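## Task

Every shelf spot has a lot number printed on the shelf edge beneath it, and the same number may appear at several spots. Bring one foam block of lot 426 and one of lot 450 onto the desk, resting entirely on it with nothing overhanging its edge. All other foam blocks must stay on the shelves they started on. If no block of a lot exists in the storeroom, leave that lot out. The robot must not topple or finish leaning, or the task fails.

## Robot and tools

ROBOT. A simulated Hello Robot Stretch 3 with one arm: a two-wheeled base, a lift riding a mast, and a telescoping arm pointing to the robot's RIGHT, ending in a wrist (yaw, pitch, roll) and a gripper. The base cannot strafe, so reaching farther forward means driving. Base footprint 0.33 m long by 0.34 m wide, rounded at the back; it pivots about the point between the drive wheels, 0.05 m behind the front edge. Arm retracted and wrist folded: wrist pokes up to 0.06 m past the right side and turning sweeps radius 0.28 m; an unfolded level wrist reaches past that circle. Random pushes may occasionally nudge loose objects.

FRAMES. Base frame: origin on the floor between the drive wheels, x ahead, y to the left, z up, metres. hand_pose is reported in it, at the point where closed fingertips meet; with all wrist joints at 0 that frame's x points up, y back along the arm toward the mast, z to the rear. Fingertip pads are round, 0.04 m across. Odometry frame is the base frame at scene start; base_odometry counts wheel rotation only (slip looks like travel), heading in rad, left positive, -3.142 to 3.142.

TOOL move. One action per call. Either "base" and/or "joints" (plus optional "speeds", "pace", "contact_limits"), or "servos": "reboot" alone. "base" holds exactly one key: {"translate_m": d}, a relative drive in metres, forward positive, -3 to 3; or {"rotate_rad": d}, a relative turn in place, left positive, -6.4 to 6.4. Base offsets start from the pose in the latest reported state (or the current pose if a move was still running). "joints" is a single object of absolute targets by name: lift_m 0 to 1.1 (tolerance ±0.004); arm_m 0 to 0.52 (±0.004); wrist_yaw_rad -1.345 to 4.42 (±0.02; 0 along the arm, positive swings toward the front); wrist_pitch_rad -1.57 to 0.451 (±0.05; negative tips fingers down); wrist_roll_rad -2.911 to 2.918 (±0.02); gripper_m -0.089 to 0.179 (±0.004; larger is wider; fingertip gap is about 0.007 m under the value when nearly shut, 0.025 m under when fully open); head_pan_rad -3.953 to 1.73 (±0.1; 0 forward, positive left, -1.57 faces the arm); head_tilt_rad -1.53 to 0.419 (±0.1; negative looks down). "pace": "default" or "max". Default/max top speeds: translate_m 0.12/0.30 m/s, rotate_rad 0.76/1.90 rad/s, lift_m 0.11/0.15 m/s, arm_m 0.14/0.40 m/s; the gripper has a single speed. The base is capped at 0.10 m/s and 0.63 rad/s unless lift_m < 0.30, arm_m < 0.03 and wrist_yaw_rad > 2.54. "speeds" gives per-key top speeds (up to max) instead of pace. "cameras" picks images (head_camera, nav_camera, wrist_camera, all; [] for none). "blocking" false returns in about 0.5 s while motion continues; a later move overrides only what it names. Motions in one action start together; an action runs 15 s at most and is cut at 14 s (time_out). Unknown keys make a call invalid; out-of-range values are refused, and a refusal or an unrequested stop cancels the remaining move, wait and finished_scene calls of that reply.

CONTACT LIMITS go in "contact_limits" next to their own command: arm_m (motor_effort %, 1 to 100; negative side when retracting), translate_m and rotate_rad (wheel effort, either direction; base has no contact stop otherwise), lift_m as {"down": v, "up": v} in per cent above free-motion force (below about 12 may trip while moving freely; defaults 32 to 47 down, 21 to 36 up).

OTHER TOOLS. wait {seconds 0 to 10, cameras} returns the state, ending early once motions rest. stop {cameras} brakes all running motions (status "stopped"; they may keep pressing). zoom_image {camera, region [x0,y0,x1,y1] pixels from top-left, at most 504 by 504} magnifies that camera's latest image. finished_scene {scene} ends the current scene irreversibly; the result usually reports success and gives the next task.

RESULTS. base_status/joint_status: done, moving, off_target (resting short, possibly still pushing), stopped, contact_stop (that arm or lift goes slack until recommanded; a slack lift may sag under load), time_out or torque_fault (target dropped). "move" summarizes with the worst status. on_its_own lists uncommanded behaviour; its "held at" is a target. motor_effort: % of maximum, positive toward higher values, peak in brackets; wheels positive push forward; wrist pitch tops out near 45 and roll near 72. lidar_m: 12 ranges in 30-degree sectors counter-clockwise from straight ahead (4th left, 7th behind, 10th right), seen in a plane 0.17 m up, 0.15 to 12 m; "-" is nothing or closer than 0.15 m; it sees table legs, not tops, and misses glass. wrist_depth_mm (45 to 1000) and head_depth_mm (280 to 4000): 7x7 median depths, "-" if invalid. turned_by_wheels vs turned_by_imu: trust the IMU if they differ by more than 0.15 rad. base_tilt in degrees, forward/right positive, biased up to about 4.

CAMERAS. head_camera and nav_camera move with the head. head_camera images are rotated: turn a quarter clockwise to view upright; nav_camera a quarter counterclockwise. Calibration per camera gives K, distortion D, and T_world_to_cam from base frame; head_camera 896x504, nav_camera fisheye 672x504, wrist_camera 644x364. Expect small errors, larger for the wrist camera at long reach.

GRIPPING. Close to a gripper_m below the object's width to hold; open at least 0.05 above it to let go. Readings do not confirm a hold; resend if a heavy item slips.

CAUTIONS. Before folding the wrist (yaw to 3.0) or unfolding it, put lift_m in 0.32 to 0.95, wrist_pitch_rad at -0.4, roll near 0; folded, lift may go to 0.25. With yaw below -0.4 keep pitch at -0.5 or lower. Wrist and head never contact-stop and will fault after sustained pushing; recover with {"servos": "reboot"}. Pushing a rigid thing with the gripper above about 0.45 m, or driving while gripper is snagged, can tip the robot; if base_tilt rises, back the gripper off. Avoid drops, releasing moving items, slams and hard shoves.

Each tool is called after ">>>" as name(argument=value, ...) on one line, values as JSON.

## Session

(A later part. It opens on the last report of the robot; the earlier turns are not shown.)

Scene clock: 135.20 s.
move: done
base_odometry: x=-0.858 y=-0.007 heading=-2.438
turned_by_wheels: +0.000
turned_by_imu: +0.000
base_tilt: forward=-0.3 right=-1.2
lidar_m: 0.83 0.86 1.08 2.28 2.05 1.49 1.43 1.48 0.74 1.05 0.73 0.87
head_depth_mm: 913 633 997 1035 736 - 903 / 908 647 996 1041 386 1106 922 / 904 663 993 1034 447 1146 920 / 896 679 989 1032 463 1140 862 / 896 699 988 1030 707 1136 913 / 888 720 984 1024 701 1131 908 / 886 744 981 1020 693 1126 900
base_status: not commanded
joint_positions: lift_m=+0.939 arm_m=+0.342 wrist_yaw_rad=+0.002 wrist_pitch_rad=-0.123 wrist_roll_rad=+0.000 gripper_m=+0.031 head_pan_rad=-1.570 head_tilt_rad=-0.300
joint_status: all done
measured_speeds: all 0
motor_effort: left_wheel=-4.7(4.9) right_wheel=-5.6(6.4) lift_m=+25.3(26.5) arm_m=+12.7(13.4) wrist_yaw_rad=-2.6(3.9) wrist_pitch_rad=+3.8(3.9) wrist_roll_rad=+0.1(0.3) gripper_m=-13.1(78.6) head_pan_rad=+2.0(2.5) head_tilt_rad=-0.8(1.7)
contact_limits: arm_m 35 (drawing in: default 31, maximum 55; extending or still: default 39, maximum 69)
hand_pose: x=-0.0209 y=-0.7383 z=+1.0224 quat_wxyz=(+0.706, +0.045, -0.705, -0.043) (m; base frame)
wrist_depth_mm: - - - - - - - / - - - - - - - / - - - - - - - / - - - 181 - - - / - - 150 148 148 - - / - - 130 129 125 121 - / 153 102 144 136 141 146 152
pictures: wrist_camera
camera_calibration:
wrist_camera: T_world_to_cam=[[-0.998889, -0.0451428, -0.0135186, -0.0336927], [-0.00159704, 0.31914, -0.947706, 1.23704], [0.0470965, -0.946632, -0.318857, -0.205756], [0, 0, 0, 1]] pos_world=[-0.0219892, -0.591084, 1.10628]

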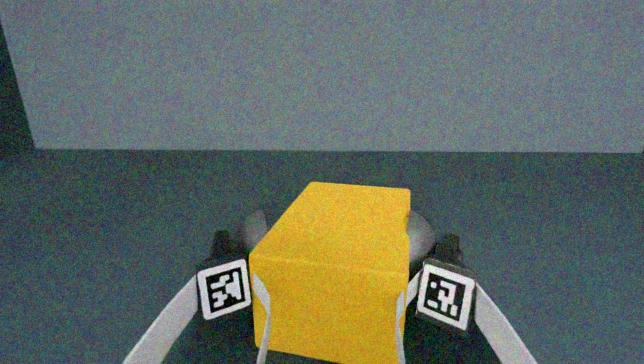

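>>> move(joints={"gripper_m":0.012,"lift_m":1.0}, cameras=[])

>>> move(joints={"arm_m":0.01}, cameras=["wrist_camera"])

>>> move(base={"translate_m":-0.6}, joints={"lift_m":0.9}, cameras=[])

>>> move(base={"rotate_rad":1.6}, cameras=["head_camera","nav_camera"])

Scene clock: 155.93 s.
move: done
base_odometry: x=-0.858 y=-0.007 heading=-2.438
turned_by_wheels: +0.000
turned_by_imu: +0.000
base_tilt: forward=-0.4 right=-1.2
lidar_m: 0.83 0.86 1.08 2.29 2.05 1.48 1.43 1.48 0.74 1.06 0.73 0.87
head_depth_mm: 907 632 996 1022 - 1078 929 / 904 648 998 448 642 1149 923 / 905 662 993 436 627 1146 919 / 897 679 991 702 623 1144 863 / 893 700 985 1028 709 1132 908 / 895 721 985 1019 700 1133 906 / 889 744 986 1016 696 1124 903
base_status: not commanded
joint_positions: lift_m=+1.000 arm_m=+0.342 wrist_yaw_rad=+0.002 wrist_pitch_rad=-0.123 wrist_roll_rad=+0.000 gripper_m=+0.013 head_pan_rad=-1.570 head_tilt_rad=-0.300
joint_status: all done
measured_speeds: all 0
motor_effort: left_wheel=-4.8(5.1) right_wheel=-5.7(6.6) lift_m=+29.5(33.5) arm_m=+11.8(13.3) wrist_yaw_rad=-2.6(3.5) wrist_pitch_rad=+3.8(3.9) wrist_roll_rad=+0.1(0.4) gripper_m=-19.6(79.8) head_pan_rad=+2.1(2.4) head_tilt_rad=+0.5(0.9)
contact_limits: arm_m 35 (drawing in: default 31, maximum 55; extending or still: default 39, maximum 69)
hand_pose: x=-0.0209 y=-0.7383 z=+1.0834 quat_wxyz=(+0.706, +0.045, -0.705, -0.043) (m; base frame)
wrist_depth_mm: - - - - - - - / - - - - - - - / - - - - - - - / - - - 182 - - - / - - 151 148 148 - - / - - 130 129 124 - - / - 101 - 137 129 107 -
pictures: none
No camera images: "cameras" was empty.

Scene clock: 159.60 s.
move: done
base_odometry: x=-0.858 y=-0.007 heading=-2.438
turned_by_wheels: +0.000
turned_by_imu: +0.000
base_tilt: forward=-0.4 right=-1.2
lidar_m: 0.83 0.86 1.08 2.29 2.05 1.49 1.43 1.48 0.74 1.06 0.73 0.87
head_depth_mm: 908 632 997 1035 734 - - / 907 645 993 1041 728 1157 - / 908 661 994 1032 768 - - / 897 680 991 1030 716 - - / 895 695 992 1031 707 1134 909 / 892 720 984 1020 701 1133 908 / 892 741 985 1017 692 1127 904
base_status: not commanded
joint_positions: lift_m=+1.000 arm_m=+0.010 wrist_yaw_rad=+0.002 wrist_pitch_rad=-0.123 wrist_roll_rad=+0.000 gripper_m=+0.013 head_pan_rad=-1.570 head_tilt_rad=-0.300
joint_status: all done
measured_speeds: all 0
motor_effort: left_wheel=-4.7(5.2) right_wheel=-5.5(6.8) lift_m=+25.8(29.7) arm_m=-12.0(14.2) wrist_yaw_rad=-2.6(4.2) wrist_pitch_rad=+3.8(3.9) wrist_roll_rad=+0.1(0.4) gripper_m=-19.6(20.3) head_pan_rad=+2.2(2.2) head_tilt_rad=+0.6(1.2)
hand_pose: x=-0.0209 y=-0.4063 z=+1.0834 quat_wxyz=(+0.706, +0.045, -0.705, -0.043) (m; base frame)
wrist_depth_mm: - - - - - - - / - - - - - 725 - / - - - - - - - / - - - 182 - - - / - - 151 148 148 - - / - - 129 128 125 838 - / - 101 - 136 129 107 -
pictures: wrist_camera
camera_calibration:
wrist_camera: T_world_to_cam=[[-0.998889, -0.0451428, -0.0135186, -0.0178806], [-0.00159704, 0.31914, -0.947706, 1.18889], [0.0470965, -0.946632, -0.318857, 0.127976], [0, 0, 0, 1]] pos_world=[-0.0219892, -0.259084, 1.16728]

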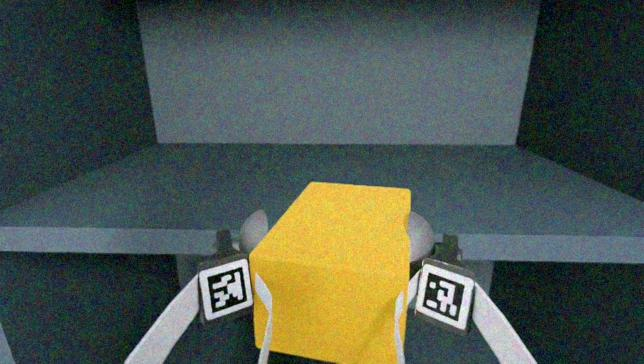

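Scene clock: 166.73 s.
move: done
base_odometry: x=-0.400 y=+0.382 heading=-2.438
turned_by_wheels: +0.000
turned_by_imu: +0.000
base_tilt: forward=-0.4 right=-1.4
lidar_m: 1.43 1.44 1.40 3.64 1.20 0.87 0.84 0.86 1.08 0.61 0.63 1.17
head_depth_mm: 916 630 1001 1050 734 1159 933 / 913 645 1003 1047 730 1158 927 / 907 660 999 1041 721 1151 398 / 905 676 993 1043 714 1141 396 / 556 534 637 682 629 791 696 / 512 534 560 590 618 652 690 / 882 621 979 1016 695 1128 904
base_status: done
joint_positions: lift_m=+0.900 arm_m=+0.010 wrist_yaw_rad=+0.002 wrist_pitch_rad=-0.123 wrist_roll_rad=+0.000 gripper_m=+0.013 head_pan_rad=-1.570 head_tilt_rad=-0.300
joint_status: all done
measured_speeds: all 0
motor_effort: left_wheel=-3.6(13.8) right_wheel=-8.3(11.4) lift_m=+28.7(30.4) arm_m=-9.4(13.0) wrist_yaw_rad=-3.2(4.1) wrist_pitch_rad=+3.8(3.9) wrist_roll_rad=-0.1(0.4) gripper_m=-19.6(20.3) head_pan_rad=+1.4(2.1) head_tilt_rad=+2.5(3.1)
hand_pose: x=-0.0209 y=-0.4063 z=+0.9834 quat_wxyz=(+0.706, +0.045, -0.705, -0.043) (m; base frame)
wrist_depth_mm: - - - 729 - - - / - - - - - - - / - - - - - - - / - - - 196 - - - / - - 151 148 148 - - / - - 130 129 125 - - / - 101 - 136 129 107 -
pictures: none
No camera images: "cameras" was empty.

Scene clock: 170.37 s.
move: done
base_odometry: x=-0.400 y=+0.382 heading=-0.838
turned_by_wheels: +1.600
turned_by_imu: +1.574
base_tilt: forward=-0.6 right=-1.3
lidar_m: 3.63 1.18 0.87 0.84 0.87 1.10 0.62 1.10 1.17 1.43 1.42 1.40
head_depth_mm: 1255 1318 1373 1449 1529 1616 1567 / 1231 1290 1358 1433 1504 1612 1546 / 1229 1291 1351 1413 1504 1555 398 / 1233 1290 1351 1427 1505 1545 396 / 1232 1282 1353 1421 1499 1587 1443 / 1229 1287 1348 1414 1498 1583 1523 / 1227 1287 1346 1423 1496 1594 1523
base_status: done
joint_positions: lift_m=+0.900 arm_m=+0.010 wrist_yaw_rad=+0.002 wrist_pitch_rad=-0.123 wrist_roll_rad=+0.000 gripper_m=+0.013 head_pan_rad=-1.570 head_tilt_rad=-0.300
joint_status: not commanded
measured_speeds: all 0
motor_effort: left_wheel=-8.9(12.9) right_wheel=+8.2(12.7) lift_m=+28.1(29.5) arm_m=-12.0(13.1) wrist_yaw_rad=-2.1(3.9) wrist_pitch_rad=+3.9(3.9) wrist_roll_rad=-0.1(0.4) gripper_m=-19.7(20.3) head_pan_rad=+1.1(1.8) head_tilt_rad=+3.0(3.8)
hand_pose: x=-0.0209 y=-0.4063 z=+0.9834 quat_wxyz=(+0.706, +0.044, -0.705, -0.043) (m; base frame)
wrist_depth_mm: - - - - - - - / - - - - - - - / - - - - - - - / - - - - - - - / - - 156 148 158 - - / - - 129 129 125 - - / - 110 - 136 130 - -
pictures: head_camera (sideways), nav_camera (sideways)
camera_calibration:
head_camera: T_world_to_cam=[[-0.0464761, 0.24504, -0.968398, 1.27618], [0.997522, -0.0398757, -0.0579638, 0.068989], [-0.052819, -0.968693, -0.242579, 0.271649], [0, 0, 0, 1]] pos_world=[0.00484189, -0.0468183, 1.30574]
nav_camera: T_world_to_cam=[[0.0172993, -0.270462, 0.962575, -1.20988], [-0.99979, -0.0152669, 0.0136784, 0.0384969], [0.010996, -0.96261, -0.270669, 0.305448], [0, 0, 0, 1]] pos_world=[0.05606, -0.0326108, 1.24675]

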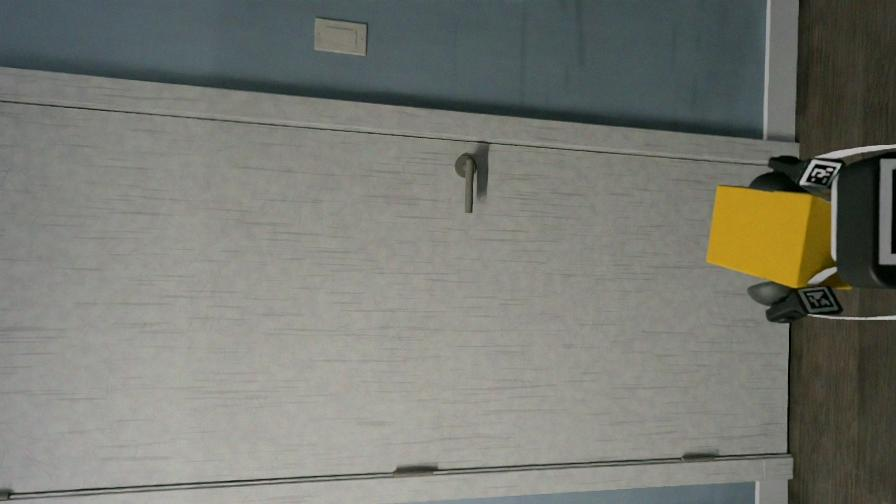

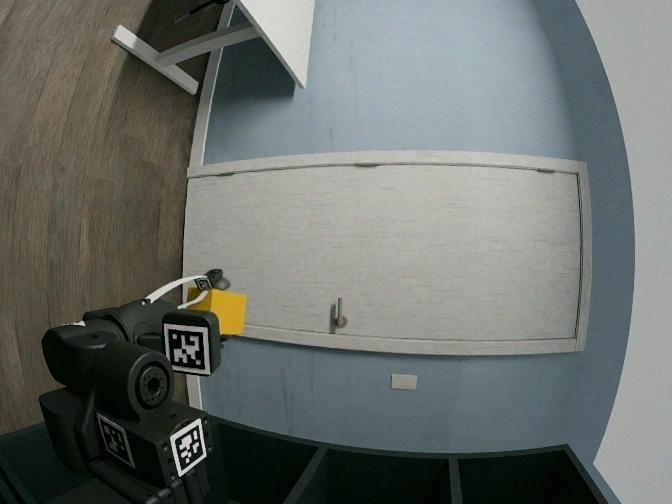

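Drive forward ~1.08 and look.

>>> move(base={"translate_m":1.08}, joints={"head_tilt_rad":-0.5}, cameras=["head_camera","nav_camera"])

Scene clock: 188.53 s.
move: done
base_odometry: x=+0.322 y=-0.421 heading=-0.838
turned_by_wheels: +0.000
turned_by_imu: +0.000
base_tilt: forward=-0.3 right=-1.2
lidar_m: 2.59 1.17 0.86 0.83 0.86 1.19 1.68 1.96 1.51 0.97 0.94 1.55
head_depth_mm: 1207 1304 1405 1541 1702 1625 - / 1200 1297 1417 1550 1729 1626 - / 1205 1297 1406 1494 940 779 314 / 1200 1296 1408 1326 890 424 - / 1198 1294 1422 1316 927 1488 1292 / 1203 1302 1410 1309 923 1489 1287 / 1201 1301 1412 1289 914 1526 1290
base_status: done
joint_positions: lift_m=+0.900 arm_m=+0.010 wrist_yaw_rad=+0.002 wrist_pitch_rad=-0.123 wrist_roll_rad=+0.000 gripper_m=+0.013 head_pan_rad=-1.570 head_tilt_rad=-0.500
joint_status: all done
measured_speeds: all 0
motor_effort: left_wheel=+2.5(8.1) right_wheel=+8.2(14.4) lift_m=+26.0(28.8) arm_m=-4.7(10.9) wrist_yaw_rad=-2.8(3.7) wrist_pitch_rad=+3.8(3.9) wrist_roll_rad=-0.3(0.3) gripper_m=-20.1(20.3) head_pan_rad=+0.0(1.5) head_tilt_rad=-4.2(9.4)
hand_pose: x=-0.0209 y=-0.4063 z=+0.9834 quat_wxyz=(+0.706, +0.044, -0.705, -0.043) (m; base frame)
wrist_depth_mm: - - - - - - - / - - - - - - - / - - - - - - - / - - - - - - - / - - 151 148 157 - - / - - 129 129 125 - - / - 101 - 136 130 - -
pictures: head_camera (sideways), nav_camera (sideways)
camera_calibration:
head_camera: T_world_to_cam=[[-0.0466602, 0.432318, -0.900513, 1.18756], [0.997508, -0.02759, -0.0649314, 0.0780424], [-0.0529161, -0.901299, -0.429953, 0.515477], [0, 0, 0, 1]] pos_world=[0.00484105, -0.0466526, 1.29612]
nav_camera: T_world_to_cam=[[0.0173984, -0.456019, 0.8898, -1.11493], [-0.999789, -0.0176322, 0.0105126, 0.0426297], [0.0108952, -0.889795, -0.45623, 0.546965], [0, 0, 0, 1]] pos_world=[0.0560594, -0.02099, 1.24116]

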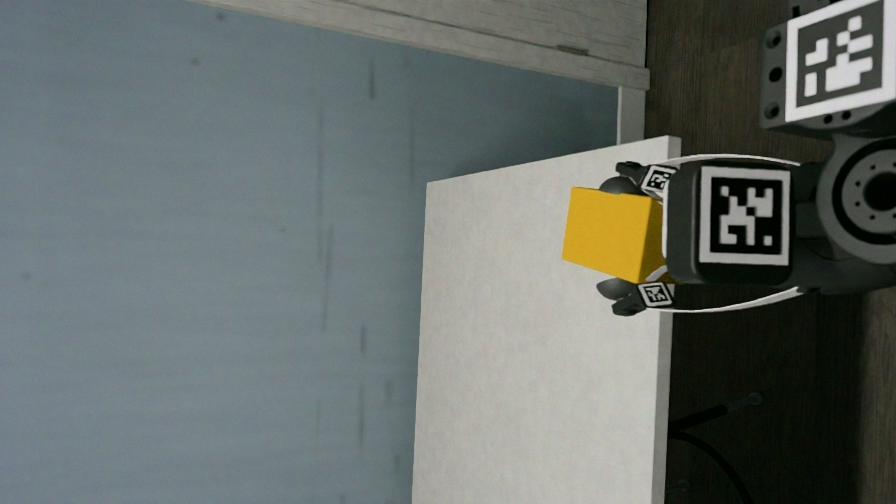

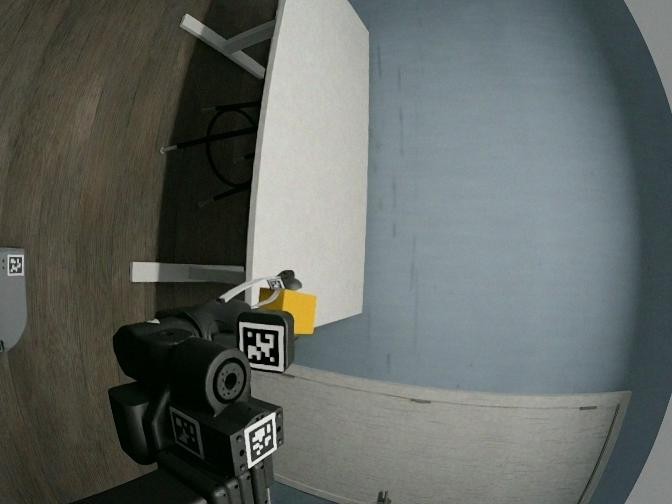

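>>> move(joints={"arm_m":0.42}, cameras=[])

>>> move(joints={"lift_m":0.7}, contact_limits={"lift_m":{"down":15}}, cameras=[])

>>> move(joints={"lift_m":0.62}, speeds={"lift_m":0.03}, contact_limits={"lift_m":{"down":13}}, cameras=["wrist_camera"])

Scene clock: 198.57 s.
move: done
base_odometry: x=+0.322 y=-0.421 heading=-0.838
turned_by_wheels: +0.000
turned_by_imu: +0.000
base_tilt: forward=-0.2 right=-1.2
lidar_m: 2.59 1.17 0.86 0.83 0.86 1.19 1.68 1.96 1.51 0.97 0.94 1.55
head_depth_mm: 1207 1302 1403 1538 314 - 1290 / 1201 1309 1421 436 341 1583 1314 / 1202 1310 1401 534 939 1507 1307 / 1204 1302 1414 565 935 1342 1298 / 1203 1302 1430 1317 930 1492 1299 / 1205 1306 1416 1300 918 1488 1287 / 1201 1300 1417 1291 913 1521 1289
base_status: not commanded
joint_positions: lift_m=+0.900 arm_m=+0.420 wrist_yaw_rad=+0.002 wrist_pitch_rad=-0.123 wrist_roll_rad=+0.000 gripper_m=+0.013 head_pan_rad=-1.570 head_tilt_rad=-0.500
joint_status: all done
measured_speeds: all 0
motor_effort: left_wheel=+2.0(3.0) right_wheel=+8.3(9.0) lift_m=+25.4(26.6) arm_m=+12.0(14.4) wrist_yaw_rad=-2.0(3.8) wrist_pitch_rad=+3.8(3.9) wrist_roll_rad=-0.2(0.3) gripper_m=-19.9(20.3) head_pan_rad=-0.4(0.9) head_tilt_rad=-3.6(5.3)
hand_pose: x=-0.0209 y=-0.8163 z=+0.9834 quat_wxyz=(+0.706, +0.044, -0.705, -0.043) (m; base frame)
wrist_depth_mm: - - - - - - - / - - - - - - - / - - - - - - - / - - - 182 - - - / - - 150 148 148 - - / - - 129 128 124 - - / - 101 - 136 129 107 -
pictures: none
No camera images: "cameras" was empty.

Scene clock: 201.23 s.
move: done
base_odometry: x=+0.322 y=-0.421 heading=-0.838
turned_by_wheels: +0.000
turned_by_imu: +0.000
base_tilt: forward=-0.2 right=-1.1
lidar_m: 2.59 1.18 0.86 0.83 0.86 1.19 1.68 1.96 1.51 0.97 0.93 1.55
head_depth_mm: 1208 1300 1396 1531 1714 1635 1327 / 1203 1300 1421 1562 1712 1530 389 / 1206 1296 1415 1491 635 1457 1280 / 1206 1302 1421 1335 716 1342 1301 / 1199 1300 1413 1324 926 1484 1302 / 1203 1296 1414 1299 917 1486 1291 / 1206 1294 1416 1294 914 1515 1282
base_status: not commanded
joint_positions: lift_m=+0.700 arm_m=+0.420 wrist_yaw_rad=+0.002 wrist_pitch_rad=-0.123 wrist_roll_rad=+0.000 gripper_m=+0.013 head_pan_rad=-1.570 head_tilt_rad=-0.500
joint_status: all done
measured_speeds: all 0
motor_effort: left_wheel=+2.5(2.8) right_wheel=+7.8(9.5) lift_m=+24.3(26.5) arm_m=+6.3(12.4) wrist_yaw_rad=-2.1(4.2) wrist_pitch_rad=+3.8(3.9) wrist_roll_rad=-0.1(0.3) gripper_m=-19.7(20.3) head_pan_rad=-0.4(1.0) head_tilt_rad=-2.9(4.8)
contact_limits: lift_m down 15 (down: maximum 72; up: maximum 65)
hand_pose: x=-0.0209 y=-0.8163 z=+0.7834 quat_wxyz=(+0.706, +0.044, -0.705, -0.043) (m; base frame)
wrist_depth_mm: - - - - - - - / - - - - - - - / - - - - - - - / - - - 182 - - - / - - 151 148 148 - - / - - 130 129 125 - - / - 101 - 136 129 107 -
pictures: none
No camera images: "cameras" was empty.

Scene clock: 204.30 s.
move: contact_stop
base_odometry: x=+0.322 y=-0.422 heading=-0.838
turned_by_wheels: +0.000
turned_by_imu: +0.000
base_tilt: forward=-0.4 right=-1.2
lidar_m: 2.59 1.18 0.86 0.83 0.86 1.19 1.68 1.96 1.50 0.97 0.93 1.55
head_depth_mm: 1207 1306 1405 1527 1706 1635 1331 / 1204 1310 1409 1558 1725 1577 436 / 1205 1305 1417 1491 938 631 1281 / 1207 1296 1415 1333 825 1322 1305 / 1201 1297 1415 1323 927 1495 1298 / 1198 1300 1413 1306 922 1483 1294 / 1203 1304 1416 1291 913 1525 1294
base_status: not commanded
joint_positions: lift_m=+0.659 arm_m=+0.420 wrist_yaw_rad=+0.002 wrist_pitch_rad=-0.085 wrist_roll_rad=-0.001 gripper_m=+0.013 head_pan_rad=-1.570 head_tilt_rad=-0.500
joint_status: lift_m contact_stop (moved -0.041 of -0.080)
measured_speeds: translate_m=+0.000 rotate_rad=+0.000 lift_m=+0.001 arm_m=+0.000 wrist_yaw_rad=+0.000 wrist_pitch_rad=+0.000 wrist_roll_rad=+0.000 head_pan_rad=+0.000 head_tilt_rad=+0.000
on_its_own: lift_m is slack since a contact_stop (your +0.620 is given up)
motor_effort: left_wheel=+2.0(3.0) right_wheel=+4.6(9.1) lift_m=+24.4(26.2) arm_m=+0.7(6.6) wrist_yaw_rad=-3.6(3.6) wrist_pitch_rad=-3.1(11.6) wrist_roll_rad=+0.1(0.5) gripper_m=-19.4(20.2) head_pan_rad=-0.6(1.3) head_tilt_rad=-3.6(4.2)
contact_limits: lift_m down 13 (down: maximum 72; up: maximum 65)
hand_pose: x=-0.0210 y=-0.8182 z=+0.7516 quat_wxyz=(+0.707, +0.031, -0.706, -0.030) (m; base frame)
wrist_depth_mm: - - - - - - - / - - - - - - - / - - - - - - - / - - - 183 - - - / - - 151 148 147 - - / - - 129 128 125 - - / - 101 - 136 129 107 -
pictures: wrist_camera
camera_calibration:
wrist_camera: T_world_to_cam=[[-0.998912, -0.0452557, -0.0112795, -0.0428327], [-0.00199582, 0.283096, -0.95909, 0.984941], [0.0465975, -0.958023, -0.282878, -0.404141], [0, 0, 0, 1]] pos_world=[-0.0219883, -0.667948, 0.829841]

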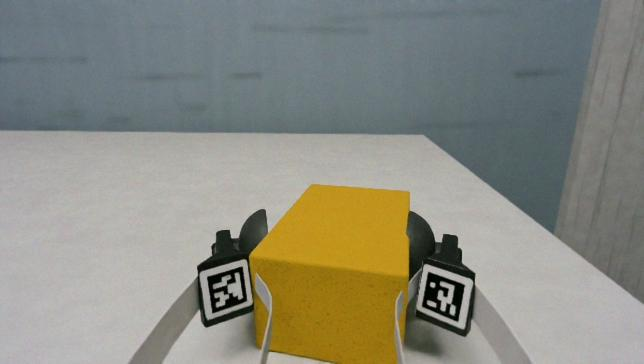

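>>> move(joints={"lift_m":0.662}, cameras=[])

>>> move(joints={"gripper_m":0.179}, cameras=[])

>>> move(joints={"arm_m":0.25}, cameras=[])

>>> move(joints={"arm_m":0.0,"lift_m":0.8,"wrist_pitch_rad":-0.4}, cameras=["head_camera"])

>>> move(joints={"wrist_yaw_rad":3.0,"head_pan_rad":0,"head_tilt_rad":-0.3,"gripper_m":0.05}, pace="max", cameras=["nav_camera"])

Scene clock: 218.90 s.
move: done
base_odometry: x=+0.322 y=-0.422 heading=-0.838
turned_by_wheels: +0.000
turned_by_imu: +0.000
base_tilt: forward=-0.3 right=-1.2
lidar_m: 2.59 1.17 0.86 0.83 0.87 1.18 1.68 1.97 1.50 0.97 0.94 1.55
head_depth_mm: 1206 1297 1397 1547 1711 1633 1316 / 1207 1303 1422 1557 1732 1568 435 / 1203 1300 1412 1492 939 629 1280 / 1204 1301 1417 1341 825 1318 1295 / 1203 1295 1415 1313 924 1493 1295 / 1197 1295 1413 1313 918 1488 1289 / 1204 1299 1409 1294 915 1531 1287
base_status: not commanded
joint_positions: lift_m=+0.662 arm_m=+0.420 wrist_yaw_rad=+0.002 wrist_pitch_rad=-0.097 wrist_roll_rad=-0.001 gripper_m=+0.013 head_pan_rad=-1.570 head_tilt_rad=-0.500
joint_status: all done
measured_speeds: all 0
motor_effort: left_wheel=+2.4(2.6) right_wheel=+5.4(6.0) lift_m=+28.4(29.3) arm_m=-6.6(6.6) wrist_yaw_rad=-2.3(3.3) wrist_pitch_rad=-1.0(2.9) wrist_roll_rad=+0.2(0.4) gripper_m=-19.9(20.0) head_pan_rad=-1.0(1.2) head_tilt_rad=-2.8(3.2)
hand_pose: x=-0.0210 y=-0.8177 z=+0.7518 quat_wxyz=(+0.707, +0.035, -0.706, -0.034) (m; base frame)
wrist_depth_mm: - - - - - - - / - - - - - - - / - - - - - - - / - - - 182 - - - / - - 150 148 147 - - / - - 129 129 125 - - / - 101 - 136 129 107 -
pictures: none
No camera images: "cameras" was empty.

Scene clock: 221.10 s.
move: done
base_odometry: x=+0.322 y=-0.422 heading=-0.838
turned_by_wheels: +0.000
turned_by_imu: +0.000
base_tilt: forward=-0.3 right=-1.2
lidar_m: 2.59 1.17 0.86 0.83 0.86 1.18 1.68 1.96 1.50 0.97 0.93 1.55
head_depth_mm: 1210 1300 1403 1535 1692 1633 1333 / 1198 1296 1417 1554 1717 1567 434 / 1208 1304 1426 1494 905 631 1274 / 1202 1299 1415 1332 856 1314 1302 / 1197 1293 1423 1320 900 1501 1297 / 1207 1297 1415 1304 920 1487 1301 / 1199 1302 1409 1293 912 1517 1295
base_status: not commanded
joint_positions: lift_m=+0.662 arm_m=+0.420 wrist_yaw_rad=+0.002 wrist_pitch_rad=-0.113 wrist_roll_rad=-0.001 gripper_m=+0.179 head_pan_rad=-1.570 head_tilt_rad=-0.500
joint_status: all done
measured_speeds: all 0
motor_effort: left_wheel=+2.1(2.8) right_wheel=+5.4(6.0) lift_m=+27.2(28.8) arm_m=-10.6(10.9) wrist_yaw_rad=-1.4(3.1) wrist_pitch_rad=+2.0(2.2) wrist_roll_rad=+0.3(0.5) gripper_m=+0.2(83.9) head_pan_rad=-0.9(1.5) head_tilt_rad=-1.8(3.2)
hand_pose: x=-0.0210 y=-0.8168 z=+0.7478 quat_wxyz=(+0.707, +0.041, -0.705, -0.040) (m; base frame)
wrist_depth_mm: - - - - - - - / - - - - - - - / - - - - - - - / - - - 186 - - - / - 142 - 139 139 - - / - 126 - 131 124 - - / - - - 137 131 - 105
pictures: none
No camera images: "cameras" was empty.

Scene clock: 223.60 s.
move: done
base_odometry: x=+0.322 y=-0.422 heading=-0.838
turned_by_wheels: +0.000
turned_by_imu: +0.000
base_tilt: forward=-0.3 right=-1.2
lidar_m: 2.59 1.17 0.86 0.83 0.86 1.19 1.68 1.96 1.50 0.97 0.93 1.55
head_depth_mm: 1206 1292 1404 1536 1690 1630 1327 / 1204 1303 1419 1559 1729 1618 435 / 1204 1301 1417 1492 939 696 483 / 1200 1298 1423 1339 898 585 516 / 1206 1304 1408 1318 923 1455 1297 / 1200 1302 1419 1299 920 1482 1291 / 1206 1298 1414 1291 913 1524 1286
base_status: not commanded
joint_positions: lift_m=+0.662 arm_m=+0.250 wrist_yaw_rad=+0.002 wrist_pitch_rad=-0.114 wrist_roll_rad=-0.001 gripper_m=+0.179 head_pan_rad=-1.570 head_tilt_rad=-0.500
joint_status: all done
measured_speeds: all 0
motor_effort: left_wheel=+2.4(3.0) right_wheel=+5.0(6.0) lift_m=+23.9(27.2) arm_m=-12.3(14.0) wrist_yaw_rad=-2.7(3.6) wrist_pitch_rad=+2.1(2.3) wrist_roll_rad=+0.1(0.5) gripper_m=+0.4(1.0) head_pan_rad=-0.9(1.8) head_tilt_rad=-1.6(2.8)
hand_pose: x=-0.0210 y=-0.6468 z=+0.7475 quat_wxyz=(+0.707, +0.041, -0.705, -0.040) (m; base frame)
wrist_depth_mm: - - - - - - - / - - - - - - - / - - - - - - - / - - - - - - - / - 143 - - - - - / - 126 - - - - - / - - - - - - 105
pictures: none
No camera images: "cameras" was empty.

Scene clock: 226.67 s.
move: done
base_odometry: x=+0.322 y=-0.422 heading=-0.838
turned_by_wheels: +0.000
turned_by_imu: +0.000
base_tilt: forward=-0.2 right=-1.2
lidar_m: 2.59 1.17 0.86 0.83 0.86 1.19 1.68 1.96 1.51 0.97 0.93 1.55
head_depth_mm: 1204 1305 1405 1536 1711 1644 1330 / 1196 1307 1419 1561 1717 1613 1260 / 1209 1304 1410 1488 940 1514 1314 / 1206 1297 1420 1333 901 1340 1303 / 1205 1300 1417 1313 923 1494 1299 / 1203 1298 1417 1306 922 1493 1260 / 1203 1305 1409 1298 913 1525 1288
base_status: not commanded
joint_positions: lift_m=+0.800 arm_m=+0.001 wrist_yaw_rad=+0.002 wrist_pitch_rad=-0.412 wrist_roll_rad=-0.005 gripper_m=+0.179 head_pan_rad=-1.570 head_tilt_rad=-0.500
joint_status: all done
measured_speeds: all 0
motor_effort: left_wheel=+2.6(2.7) right_wheel=+5.3(6.1) lift_m=+28.2(33.1) arm_m=-12.6(14.4) wrist_yaw_rad=-1.9(3.7) wrist_pitch_rad=+1.8(5.0) wrist_roll_rad=+1.8(5.2) gripper_m=+0.3(1.0) head_pan_rad=-1.1(1.8) head_tilt_rad=-0.9(2.6)
hand_pose: x=-0.0211 y=-0.3707 z=+0.8139 quat_wxyz=(+0.694, +0.146, -0.690, -0.144) (m; base frame)
wrist_depth_mm: - - - - - - - / - - - 552 - - - / - - - - - - - / - - - - - - - / - - - - - - - / 123 - - - - - - / 943 971 999 953 983 946 105
pictures: head_camera (sideways)
camera_calibration:
head_camera: T_world_to_cam=[[-0.0466511, 0.432519, -0.900417, 1.18745], [0.997509, -0.0275795, -0.0649295, 0.0780404], [-0.0529163, -0.901203, -0.430155, 0.515744], [0, 0, 0, 1]] pos_world=[0.00484108, -0.0466517, 1.29611]

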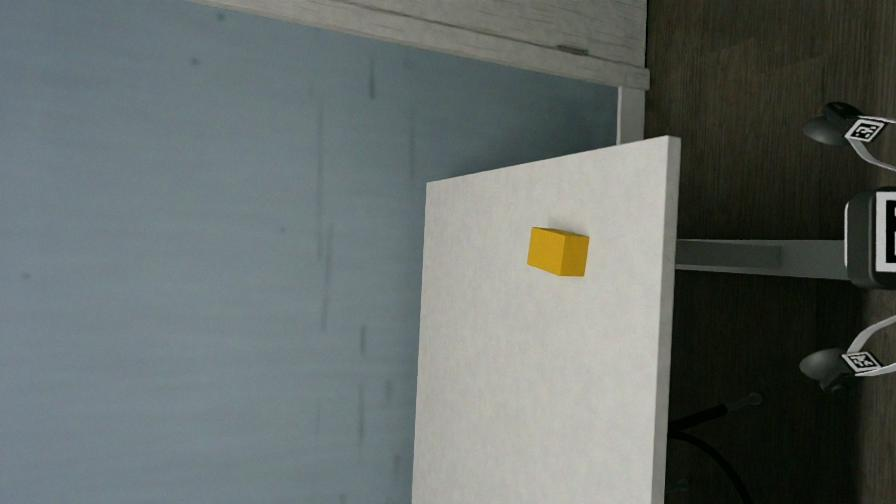

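Scene clock: 228.73 s.
move: done
base_odometry: x=+0.322 y=-0.422 heading=-0.838
turned_by_wheels: +0.000
turned_by_imu: +0.000
base_tilt: forward=-0.3 right=-1.3
lidar_m: 2.59 1.17 0.86 0.83 0.86 1.19 1.68 1.97 1.51 0.97 0.93 1.55
head_depth_mm: 2244 2356 2478 2601 2713 2046 1571 / 2250 2367 2466 2585 2694 2023 1553 / 2247 2356 2468 2584 2676 2018 1542 / 2245 2322 2455 2598 2697 1999 1531 / 2253 2346 2461 2587 2713 1977 1535 / 2243 2343 2486 2589 2671 1978 1524 / 2238 2332 2458 2591 2654 1966 1518
base_status: not commanded
joint_positions: lift_m=+0.800 arm_m=+0.001 wrist_yaw_rad=+2.997 wrist_pitch_rad=-0.412 wrist_roll_rad=-0.005 gripper_m=+0.050 head_pan_rad=+0.008 head_tilt_rad=-0.300
joint_status: all done
measured_speeds: translate_m=+0.000 rotate_rad=+0.000 lift_m=+0.000 arm_m=+0.000 wrist_yaw_rad=+0.000 wrist_pitch_rad=+0.000 wrist_roll_rad=+0.000 head_pan_rad=-0.024 head_tilt_rad=+0.000
motor_effort: left_wheel=+2.5(2.8) right_wheel=+5.5(5.9) lift_m=+25.6(28.4) arm_m=-10.6(12.7) wrist_yaw_rad=+1.9(7.0) wrist_pitch_rad=+1.8(2.0) wrist_roll_rad=+1.5(1.8) gripper_m=+0.3(82.4) head_pan_rad=-3.0(5.5) head_tilt_rad=+5.5(8.0)
hand_pose: x=+0.0112 y=+0.0772 z=+0.8139 quat_wxyz=(+0.194, +0.699, +0.095, +0.682) (m; base frame)
wrist_depth_mm: - 137 - - - - 879 / - 147 - - - - 944 / - 161 169 - - - - / - 182 - - - - - / - - 198 - - - - / - - 127 - 125 - - / - 963 277 989 973 977 957
pictures: nav_camera (sideways)
camera_calibration:
nav_camera: T_world_to_cam=[[0.270026, 0.0192173, 0.962661, -1.21163], [0.0224108, -0.999655, 0.0136696, 0.0322786], [0.962592, 0.0178829, -0.270364, 0.299215], [0, 0, 0, 1]] pos_world=[0.0384273, 0.050201, 1.24685]

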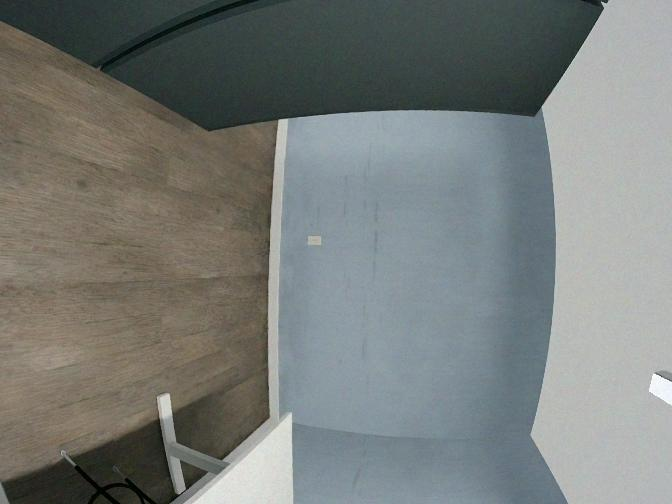

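>>> move(joints={"lift_m":0.29}, pace="max", cameras=[])

>>> move(base={"translate_m":2.06}, pace="max", cameras=[])

>>> move(base={"rotate_rad":1.596}, pace="max", cameras=["nav_camera"])

Scene clock: 249.73 s.
move: done
base_odometry: x=+0.322 y=-0.422 heading=-0.838
turned_by_wheels: +0.000
turned_by_imu: +0.000
base_tilt: forward=-0.3 right=-1.2
lidar_m: 2.59 1.17 0.86 0.83 0.86 1.19 1.68 1.96 1.50 0.97 0.94 1.55
head_depth_mm: 2250 2352 2489 2595 2704 2054 1556 / 2250 2346 2455 2573 2698 2014 1548 / 2230 2329 2455 2601 2664 2008 1548 / 2249 2332 2449 2596 2682 2016 1536 / 2224 2347 2457 2602 2676 1981 1528 / 2252 2331 2473 2599 2679 1984 1536 / 2236 2339 2447 2578 2640 1965 1517
base_status: not commanded
joint_positions: lift_m=+0.290 arm_m=+0.001 wrist_yaw_rad=+2.997 wrist_pitch_rad=-0.414 wrist_roll_rad=-0.005 gripper_m=+0.050 head_pan_rad=+0.000 head_tilt_rad=-0.300
joint_status: all done
measured_speeds: all 0
motor_effort: left_wheel=+2.9(2.9) right_wheel=+4.4(6.1) lift_m=+26.5(26.5) arm_m=-8.2(10.4) wrist_yaw_rad=+1.6(3.4) wrist_pitch_rad=+2.1(2.2) wrist_roll_rad=+1.5(1.9) gripper_m=+0.0(0.9) head_pan_rad=-3.4(4.1) head_tilt_rad=+4.9(6.4)
hand_pose: x=+0.0111 y=+0.0770 z=+0.3036 quat_wxyz=(+0.195, +0.699, +0.096, +0.682) (m; base frame)
wrist_depth_mm: - 137 - - - - 859 / - 148 - - - - 949 / 860 162 197 874 878 917 898 / 749 186 682 725 732 725 716 / 616 589 198 602 598 590 591 / 521 524 127 509 126 505 510 / 450 275 268 279 437 447 442
pictures: none
No camera images: "cameras" was empty.

Scene clock: 258.03 s.
move: done
base_odometry: x=+1.699 y=-1.953 heading=-0.839
turned_by_wheels: +0.000
turned_by_imu: +0.002
base_tilt: forward=-0.2 right=-1.2
lidar_m: 0.55 0.57 0.79 2.21 1.03 1.17 3.29 1.63 1.31 1.47 0.78 0.57
head_depth_mm: 448 470 493 519 547 578 613 / 447 468 491 518 545 578 612 / 448 468 491 517 545 576 612 / 446 467 490 515 546 577 613 / 447 466 489 516 544 575 610 / 446 467 488 516 543 574 610 / 446 467 488 515 542 573 608
base_status: done
joint_positions: lift_m=+0.290 arm_m=+0.001 wrist_yaw_rad=+2.998 wrist_pitch_rad=-0.414 wrist_roll_rad=-0.005 gripper_m=+0.050 head_pan_rad=+0.000 head_tilt_rad=-0.300
joint_status: not commanded
measured_speeds: all 0
motor_effort: left_wheel=-2.0(11.4) right_wheel=+7.0(16.3) lift_m=+24.4(29.3) arm_m=-4.8(8.8) wrist_yaw_rad=+2.6(3.2) wrist_pitch_rad=+2.1(2.3) wrist_roll_rad=+1.5(1.9) gripper_m=+0.1(1.3) head_pan_rad=-2.0(3.6) head_tilt_rad=+4.2(5.9)
hand_pose: x=+0.0110 y=+0.0770 z=+0.3036 quat_wxyz=(+0.195, +0.699, +0.096, +0.682) (m; base frame)
wrist_depth_mm: - 137 - - - - - / - 147 - - - - - / 852 162 884 921 909 869 - / 747 186 678 734 725 717 690 / 615 587 198 595 599 594 601 / 522 522 127 512 125 504 511 / 457 273 267 281 438 441 441
pictures: none
No camera images: "cameras" was empty.

Scene clock: 260.17 s.
move: done
base_odometry: x=+1.699 y=-1.953 heading=+0.757
turned_by_wheels: +1.596
turned_by_imu: +1.564
base_tilt: forward=-0.5 right=-1.1
lidar_m: 2.25 0.94 1.17 3.35 1.63 1.31 1.47 0.77 0.57 0.55 0.58 0.79
head_depth_mm: 1626 1592 1550 1512 1489 1466 1419 / 1984 2035 2127 2211 2185 1942 1550 / 1981 2078 2153 2281 2410 2030 1543 / 1973 2070 2157 2267 2388 2004 1530 / 1984 2082 2162 2282 2390 1993 1539 / 1988 2058 2147 2258 2397 1989 1525 / 1954 2058 2139 2245 2355 1813 1426
base_status: done
joint_positions: lift_m=+0.290 arm_m=+0.001 wrist_yaw_rad=+2.998 wrist_pitch_rad=-0.414 wrist_roll_rad=-0.005 gripper_m=+0.050 head_pan_rad=+0.000 head_tilt_rad=-0.300
joint_status: not commanded
measured_speeds: all 0
motor_effort: left_wheel=-5.2(15.1) right_wheel=+7.2(14.0) lift_m=+25.6(25.8) arm_m=-12.1(12.7) wrist_yaw_rad=+0.9(2.8) wrist_pitch_rad=+2.1(2.2) wrist_roll_rad=+1.4(1.8) gripper_m=+0.4(0.8) head_pan_rad=-2.9(3.2) head_tilt_rad=+3.9(4.9)
hand_pose: x=+0.0110 y=+0.0770 z=+0.3036 quat_wxyz=(+0.195, +0.699, +0.096, +0.682) (m; base frame)
wrist_depth_mm: - 137 - - - - - / - 147 - - - - - / 957 162 877 925 905 905 854 / 745 185 674 737 724 733 716 / 612 588 199 608 597 596 590 / 518 521 127 513 125 509 506 / 456 274 268 279 436 445 445
pictures: nav_camera (sideways)
camera_calibration:
nav_camera: T_world_to_cam=[[0.269988, 0.017031, 0.962713, -1.21169], [0.0143226, -0.999804, 0.0136705, 0.0322441], [0.962757, 0.0100977, -0.270179, 0.299004], [0, 0, 0, 1]] pos_world=[0.0388097, 0.0498547, 1.24685]

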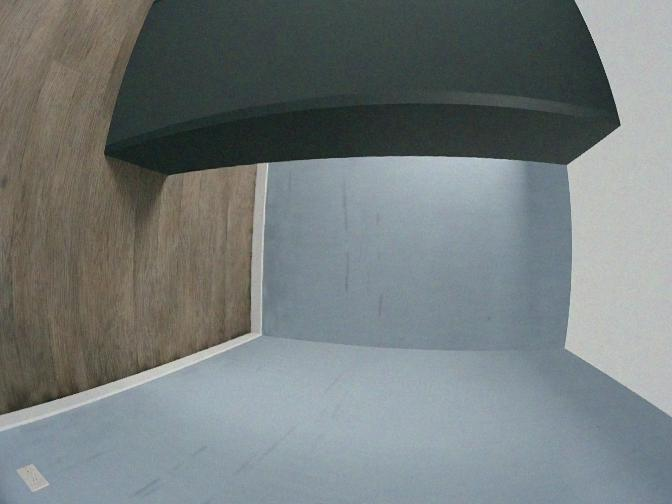

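>>> move(base={"translate_m":1.8}, pace="max", cameras=[])

>>> move(base={"rotate_rad":-1.596}, joints={"head_pan_rad":-2.1}, pace="max", cameras=[])

>>> move(base={"translate_m":-0.6}, pace="max", cameras=["nav_camera","head_camera"])

>>> zoom_image(camera="nav_camera", region=[60, 0, 400, 504])

Scene clock: 280.67 s.
move: done
base_odometry: x=+3.007 y=-0.717 heading=+0.757
turned_by_wheels: +0.000
turned_by_imu: +0.000
base_tilt: forward=-0.3 right=-1.3
lidar_m: 0.49 0.51 0.71 2.03 1.35 0.68 2.15 0.80 0.59 0.57 0.60 0.51
head_depth_mm: 397 416 436 458 485 512 542 / 397 415 436 458 483 511 543 / 396 415 435 458 483 512 544 / 396 416 435 458 483 511 542 / 396 415 435 458 482 511 543 / 396 416 435 458 481 510 541 / 396 414 435 457 482 510 541
base_status: done
joint_positions: lift_m=+0.290 arm_m=+0.001 wrist_yaw_rad=+2.998 wrist_pitch_rad=-0.414 wrist_roll_rad=-0.005 gripper_m=+0.050 head_pan_rad=+0.000 head_tilt_rad=-0.300
joint_status: not commanded
measured_speeds: all 0
motor_effort: left_wheel=+3.7(13.3) right_wheel=+3.7(14.9) lift_m=+28.0(28.3) arm_m=-6.1(11.3) wrist_yaw_rad=+1.6(3.0) wrist_pitch_rad=+2.1(2.3) wrist_roll_rad=+1.5(1.9) gripper_m=+0.2(0.9) head_pan_rad=-2.0(3.0) head_tilt_rad=+2.6(4.1)
hand_pose: x=+0.0110 y=+0.0770 z=+0.3036 quat_wxyz=(+0.195, +0.699, +0.096, +0.682) (m; base frame)
wrist_depth_mm: - 137 - - - - 529 / - 147 - - - - 527 / - 162 877 921 912 823 531 / 704 186 674 729 727 717 542 / 604 591 199 606 598 594 553 / 524 520 127 507 125 508 506 / 457 275 268 280 435 441 444
pictures: none
No camera images: "cameras" was empty.

Scene clock: 282.93 s.
move: done
base_odometry: x=+3.007 y=-0.717 heading=-0.839
turned_by_wheels: -1.596
turned_by_imu: -1.564
base_tilt: forward=-0.3 right=-1.3
lidar_m: 0.57 0.60 0.51 0.49 0.51 0.70 2.01 1.36 0.68 2.18 0.81 0.59
head_depth_mm: 1183 945 1344 1365 922 1169 1031 / 576 605 645 1086 784 1211 926 / 638 659 678 702 724 755 797 / 749 776 802 836 870 907 948 / 907 946 987 1036 1087 1149 1202 / 2890 3084 3179 3265 2835 1986 1525 / 2752 2871 3000 3123 2816 1975 1520
base_status: done
joint_positions: lift_m=+0.290 arm_m=+0.001 wrist_yaw_rad=+2.998 wrist_pitch_rad=-0.414 wrist_roll_rad=-0.005 gripper_m=+0.050 head_pan_rad=-2.108 head_tilt_rad=-0.300
joint_status: all done
measured_speeds: translate_m=+0.000 rotate_rad=+0.000 lift_m=+0.000 arm_m=+0.000 wrist_yaw_rad=+0.000 wrist_pitch_rad=+0.000 wrist_roll_rad=+0.000 head_pan_rad=+0.024 head_tilt_rad=+0.000
motor_effort: left_wheel=+5.0(14.9) right_wheel=-8.3(14.6) lift_m=+28.3(29.1) arm_m=-11.8(12.7) wrist_yaw_rad=+2.0(2.4) wrist_pitch_rad=+2.1(2.3) wrist_roll_rad=+1.4(1.8) gripper_m=+0.3(0.9) head_pan_rad=+3.7(6.1) head_tilt_rad=+1.9(3.2)
hand_pose: x=+0.0110 y=+0.0770 z=+0.3036 quat_wxyz=(+0.195, +0.699, +0.096, +0.682) (m; base frame)
wrist_depth_mm: 464 137 482 498 508 518 529 / 507 148 517 533 539 - - / 534 161 170 - - - - / - 179 187 - - 667 652 / 592 580 199 606 601 602 593 / 523 520 127 512 125 508 508 / 454 273 267 280 437 445 444
pictures: none
No camera images: "cameras" was empty.

Scene clock: 286.27 s.
move: done
base_odometry: x=+2.606 y=-0.271 heading=-0.838
turned_by_wheels: +0.000
turned_by_imu: +0.000
base_tilt: forward=-0.3 right=-1.0
lidar_m: 1.17 0.71 0.52 0.50 0.52 0.71 2.03 0.88 0.99 0.52 0.53 1.21
head_depth_mm: 818 796 856 878 861 923 959 / 926 775 972 985 837 1058 925 / 1006 657 1096 1118 770 1157 921 / 948 671 1057 1086 715 1145 916 / 884 688 983 1026 668 1090 861 / 832 711 926 963 705 1048 906 / 781 734 875 917 697 558 906
base_status: done
joint_positions: lift_m=+0.290 arm_m=+0.001 wrist_yaw_rad=+2.998 wrist_pitch_rad=-0.414 wrist_roll_rad=-0.005 gripper_m=+0.050 head_pan_rad=-2.100 head_tilt_rad=-0.300
joint_status: not commanded
measured_speeds: all 0
motor_effort: left_wheel=-0.1(11.5) right_wheel=-7.2(16.7) lift_m=+26.7(29.5) arm_m=-9.3(12.2) wrist_yaw_rad=+0.8(2.8) wrist_pitch_rad=+2.2(2.3) wrist_roll_rad=+1.7(1.9) gripper_m=+0.4(1.0) head_pan_rad=+3.1(4.1) head_tilt_rad=+1.4(2.8)
hand_pose: x=+0.0110 y=+0.0770 z=+0.3036 quat_wxyz=(+0.195, +0.699, +0.096, +0.682) (m; base frame)
wrist_depth_mm: 467 137 489 496 514 523 534 / 507 147 523 535 542 - - / 541 161 169 - - - - / - 179 187 - - 673 684 / 606 572 199 601 605 594 596 / 523 525 127 512 125 506 507 / 453 274 268 281 435 447 442
pictures: head_camera (sideways), nav_camera (sideways)
camera_calibration:
head_camera: T_world_to_cam=[[0.0835883, 0.234562, -0.968501, 1.27551], [0.840452, -0.538778, -0.0579503, 0.0699932], [-0.5354, -0.809135, -0.242174, 0.274007], [0, 0, 0, 1]] pos_world=[-0.01874, -0.0397661, 1.30574]
nav_camera: T_world_to_cam=[[-0.121584, -0.24167, 0.962711, -1.20929], [-0.870293, 0.492345, 0.0136817, 0.0376706], [-0.477293, -0.836177, -0.270184, 0.307829], [0, 0, 0, 1]] pos_world=[0.0326795, -0.0533954, 1.24685]

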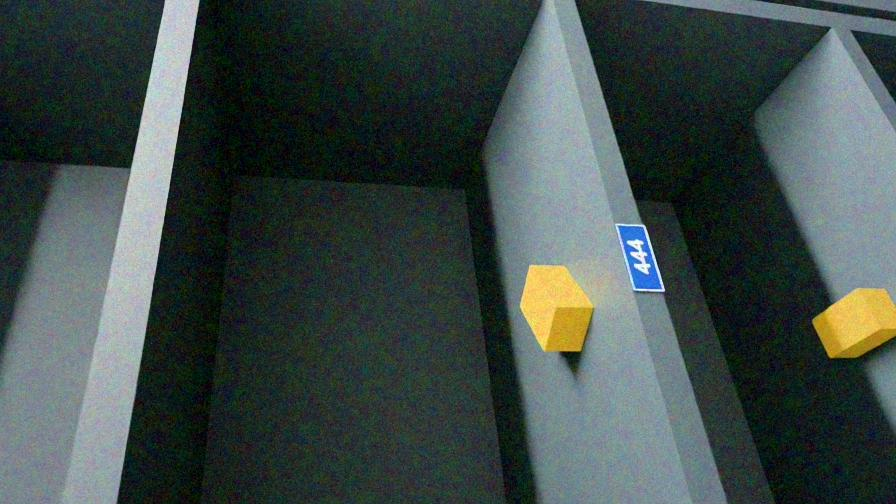

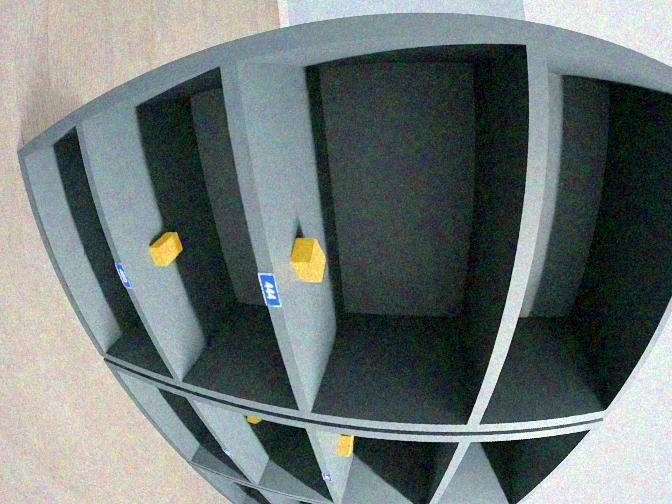

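Scaled by 1.000.

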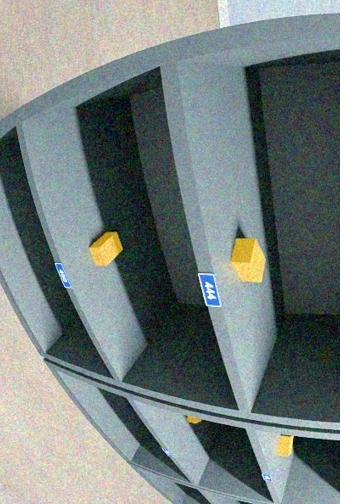

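>>> zoom_image(camera="nav_camera", region=[100, 245, 150, 305])

>>> move(joints={"head_pan_rad":-1.7,"head_tilt_rad":-0.62}, base={"translate_m":-0.8}, pace="max", cameras=["head_camera","nav_camera"])

Scaled by 8.400 from the camera's 672x504 image, which has a finer 792x594 frame.

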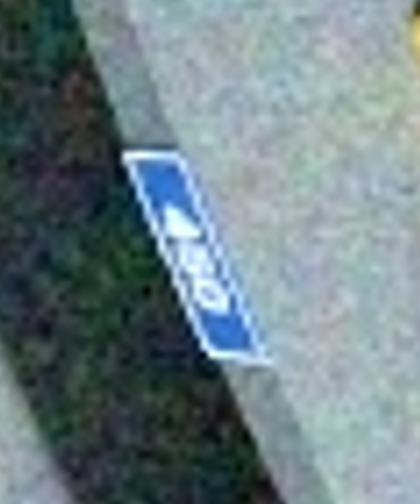

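Scene clock: 295.63 s.
move: done
base_odometry: x=+2.071 y=+0.324 heading=-0.838
turned_by_wheels: +0.000
turned_by_imu: -0.001
base_tilt: forward=-0.4 right=-1.3
lidar_m: 1.91 0.71 0.52 0.51 0.53 0.72 1.93 1.00 0.99 0.50 0.99 1.04
head_depth_mm: 812 902 868 643 1053 898 1161 / 801 885 857 636 1055 891 1158 / 789 872 847 628 1071 885 1152 / 782 858 830 620 1060 854 1144 / 393 434 496 561 832 794 947 / 416 436 480 550 641 800 1084 / 724 814 801 573 1040 838 1104
base_status: done
joint_positions: lift_m=+0.290 arm_m=+0.001 wrist_yaw_rad=+2.998 wrist_pitch_rad=-0.414 wrist_roll_rad=-0.005 gripper_m=+0.050 head_pan_rad=-1.700 head_tilt_rad=-0.621
joint_status: all done
measured_speeds: all 0
motor_effort: left_wheel=+0.0(11.1) right_wheel=-9.2(18.1) lift_m=+26.3(30.0) arm_m=-5.6(8.4) wrist_yaw_rad=+1.2(3.1) wrist_pitch_rad=+2.1(2.3) wrist_roll_rad=+1.5(1.9) gripper_m=+0.2(0.9) head_pan_rad=-3.5(4.9) head_tilt_rad=+3.6(8.2)
hand_pose: x=+0.0110 y=+0.0770 z=+0.3036 quat_wxyz=(+0.195, +0.699, +0.096, +0.682) (m; base frame)
wrist_depth_mm: 475 137 494 508 519 530 537 / 512 147 525 541 - - - / 542 161 170 - - - - / - 179 187 - - 692 692 / 616 569 198 605 600 606 595 / 519 523 127 510 126 512 503 / 456 276 268 281 435 439 446
pictures: head_camera (sideways), nav_camera (sideways)
camera_calibration:
head_camera: T_world_to_cam=[[0.0233342, 0.539341, -0.841764, 1.11051], [0.986557, -0.148647, -0.0678941, 0.0819666], [-0.161744, -0.828864, -0.535559, 0.6536], [0, 0, 0, 1]] pos_world=[-0.00106192, -0.0450132, 1.29039]
nav_camera: T_world_to_cam=[[-0.0551392, -0.557639, 0.82825, -1.03417], [-0.9938, 0.11086, 0.00847882, 0.0452213], [-0.0965481, -0.822647, -0.560294, 0.682999], [0, 0, 0, 1]] pos_world=[0.0538596, -0.0198421, 1.23885]

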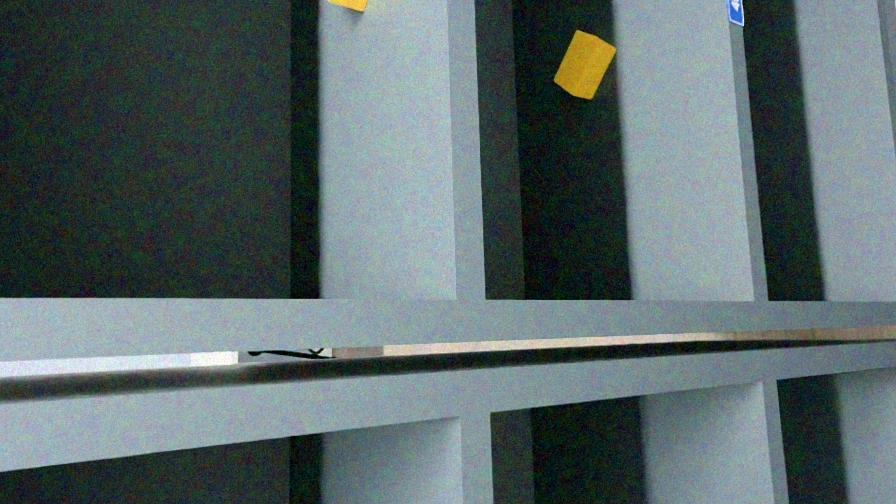

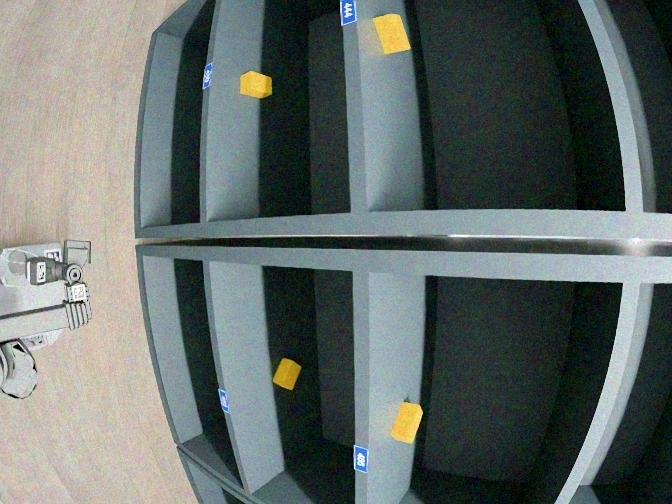

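>>> zoom_image(camera="nav_camera", region=[190, 50, 230, 100])

>>> zoom_image(camera="nav_camera", region=[205, 380, 245, 420])

>>> zoom_image(camera="head_camera", region=[680, 0, 800, 60])

Scaled by 10.080 from the camera's 672x504 image, which has a finer 792x594 frame.

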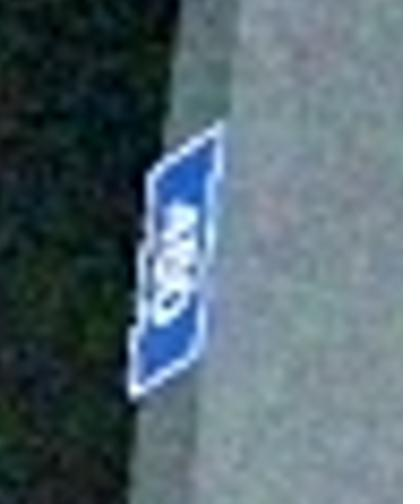

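Scaled by 12.600 from the camera's 672x504 image, which has a finer 792x594 frame.

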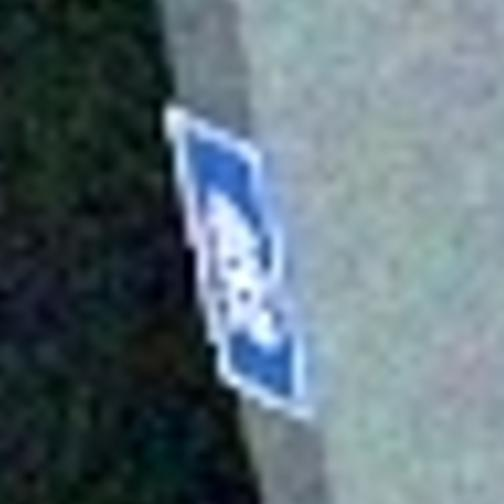

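Scaled by 4.200 from the camera's 896x504 image, which has a finer 1280x720 frame.

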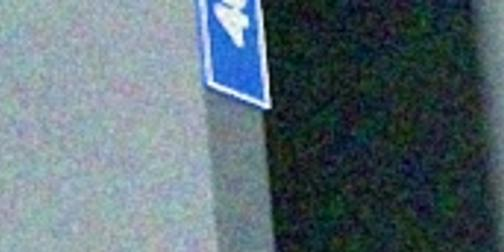

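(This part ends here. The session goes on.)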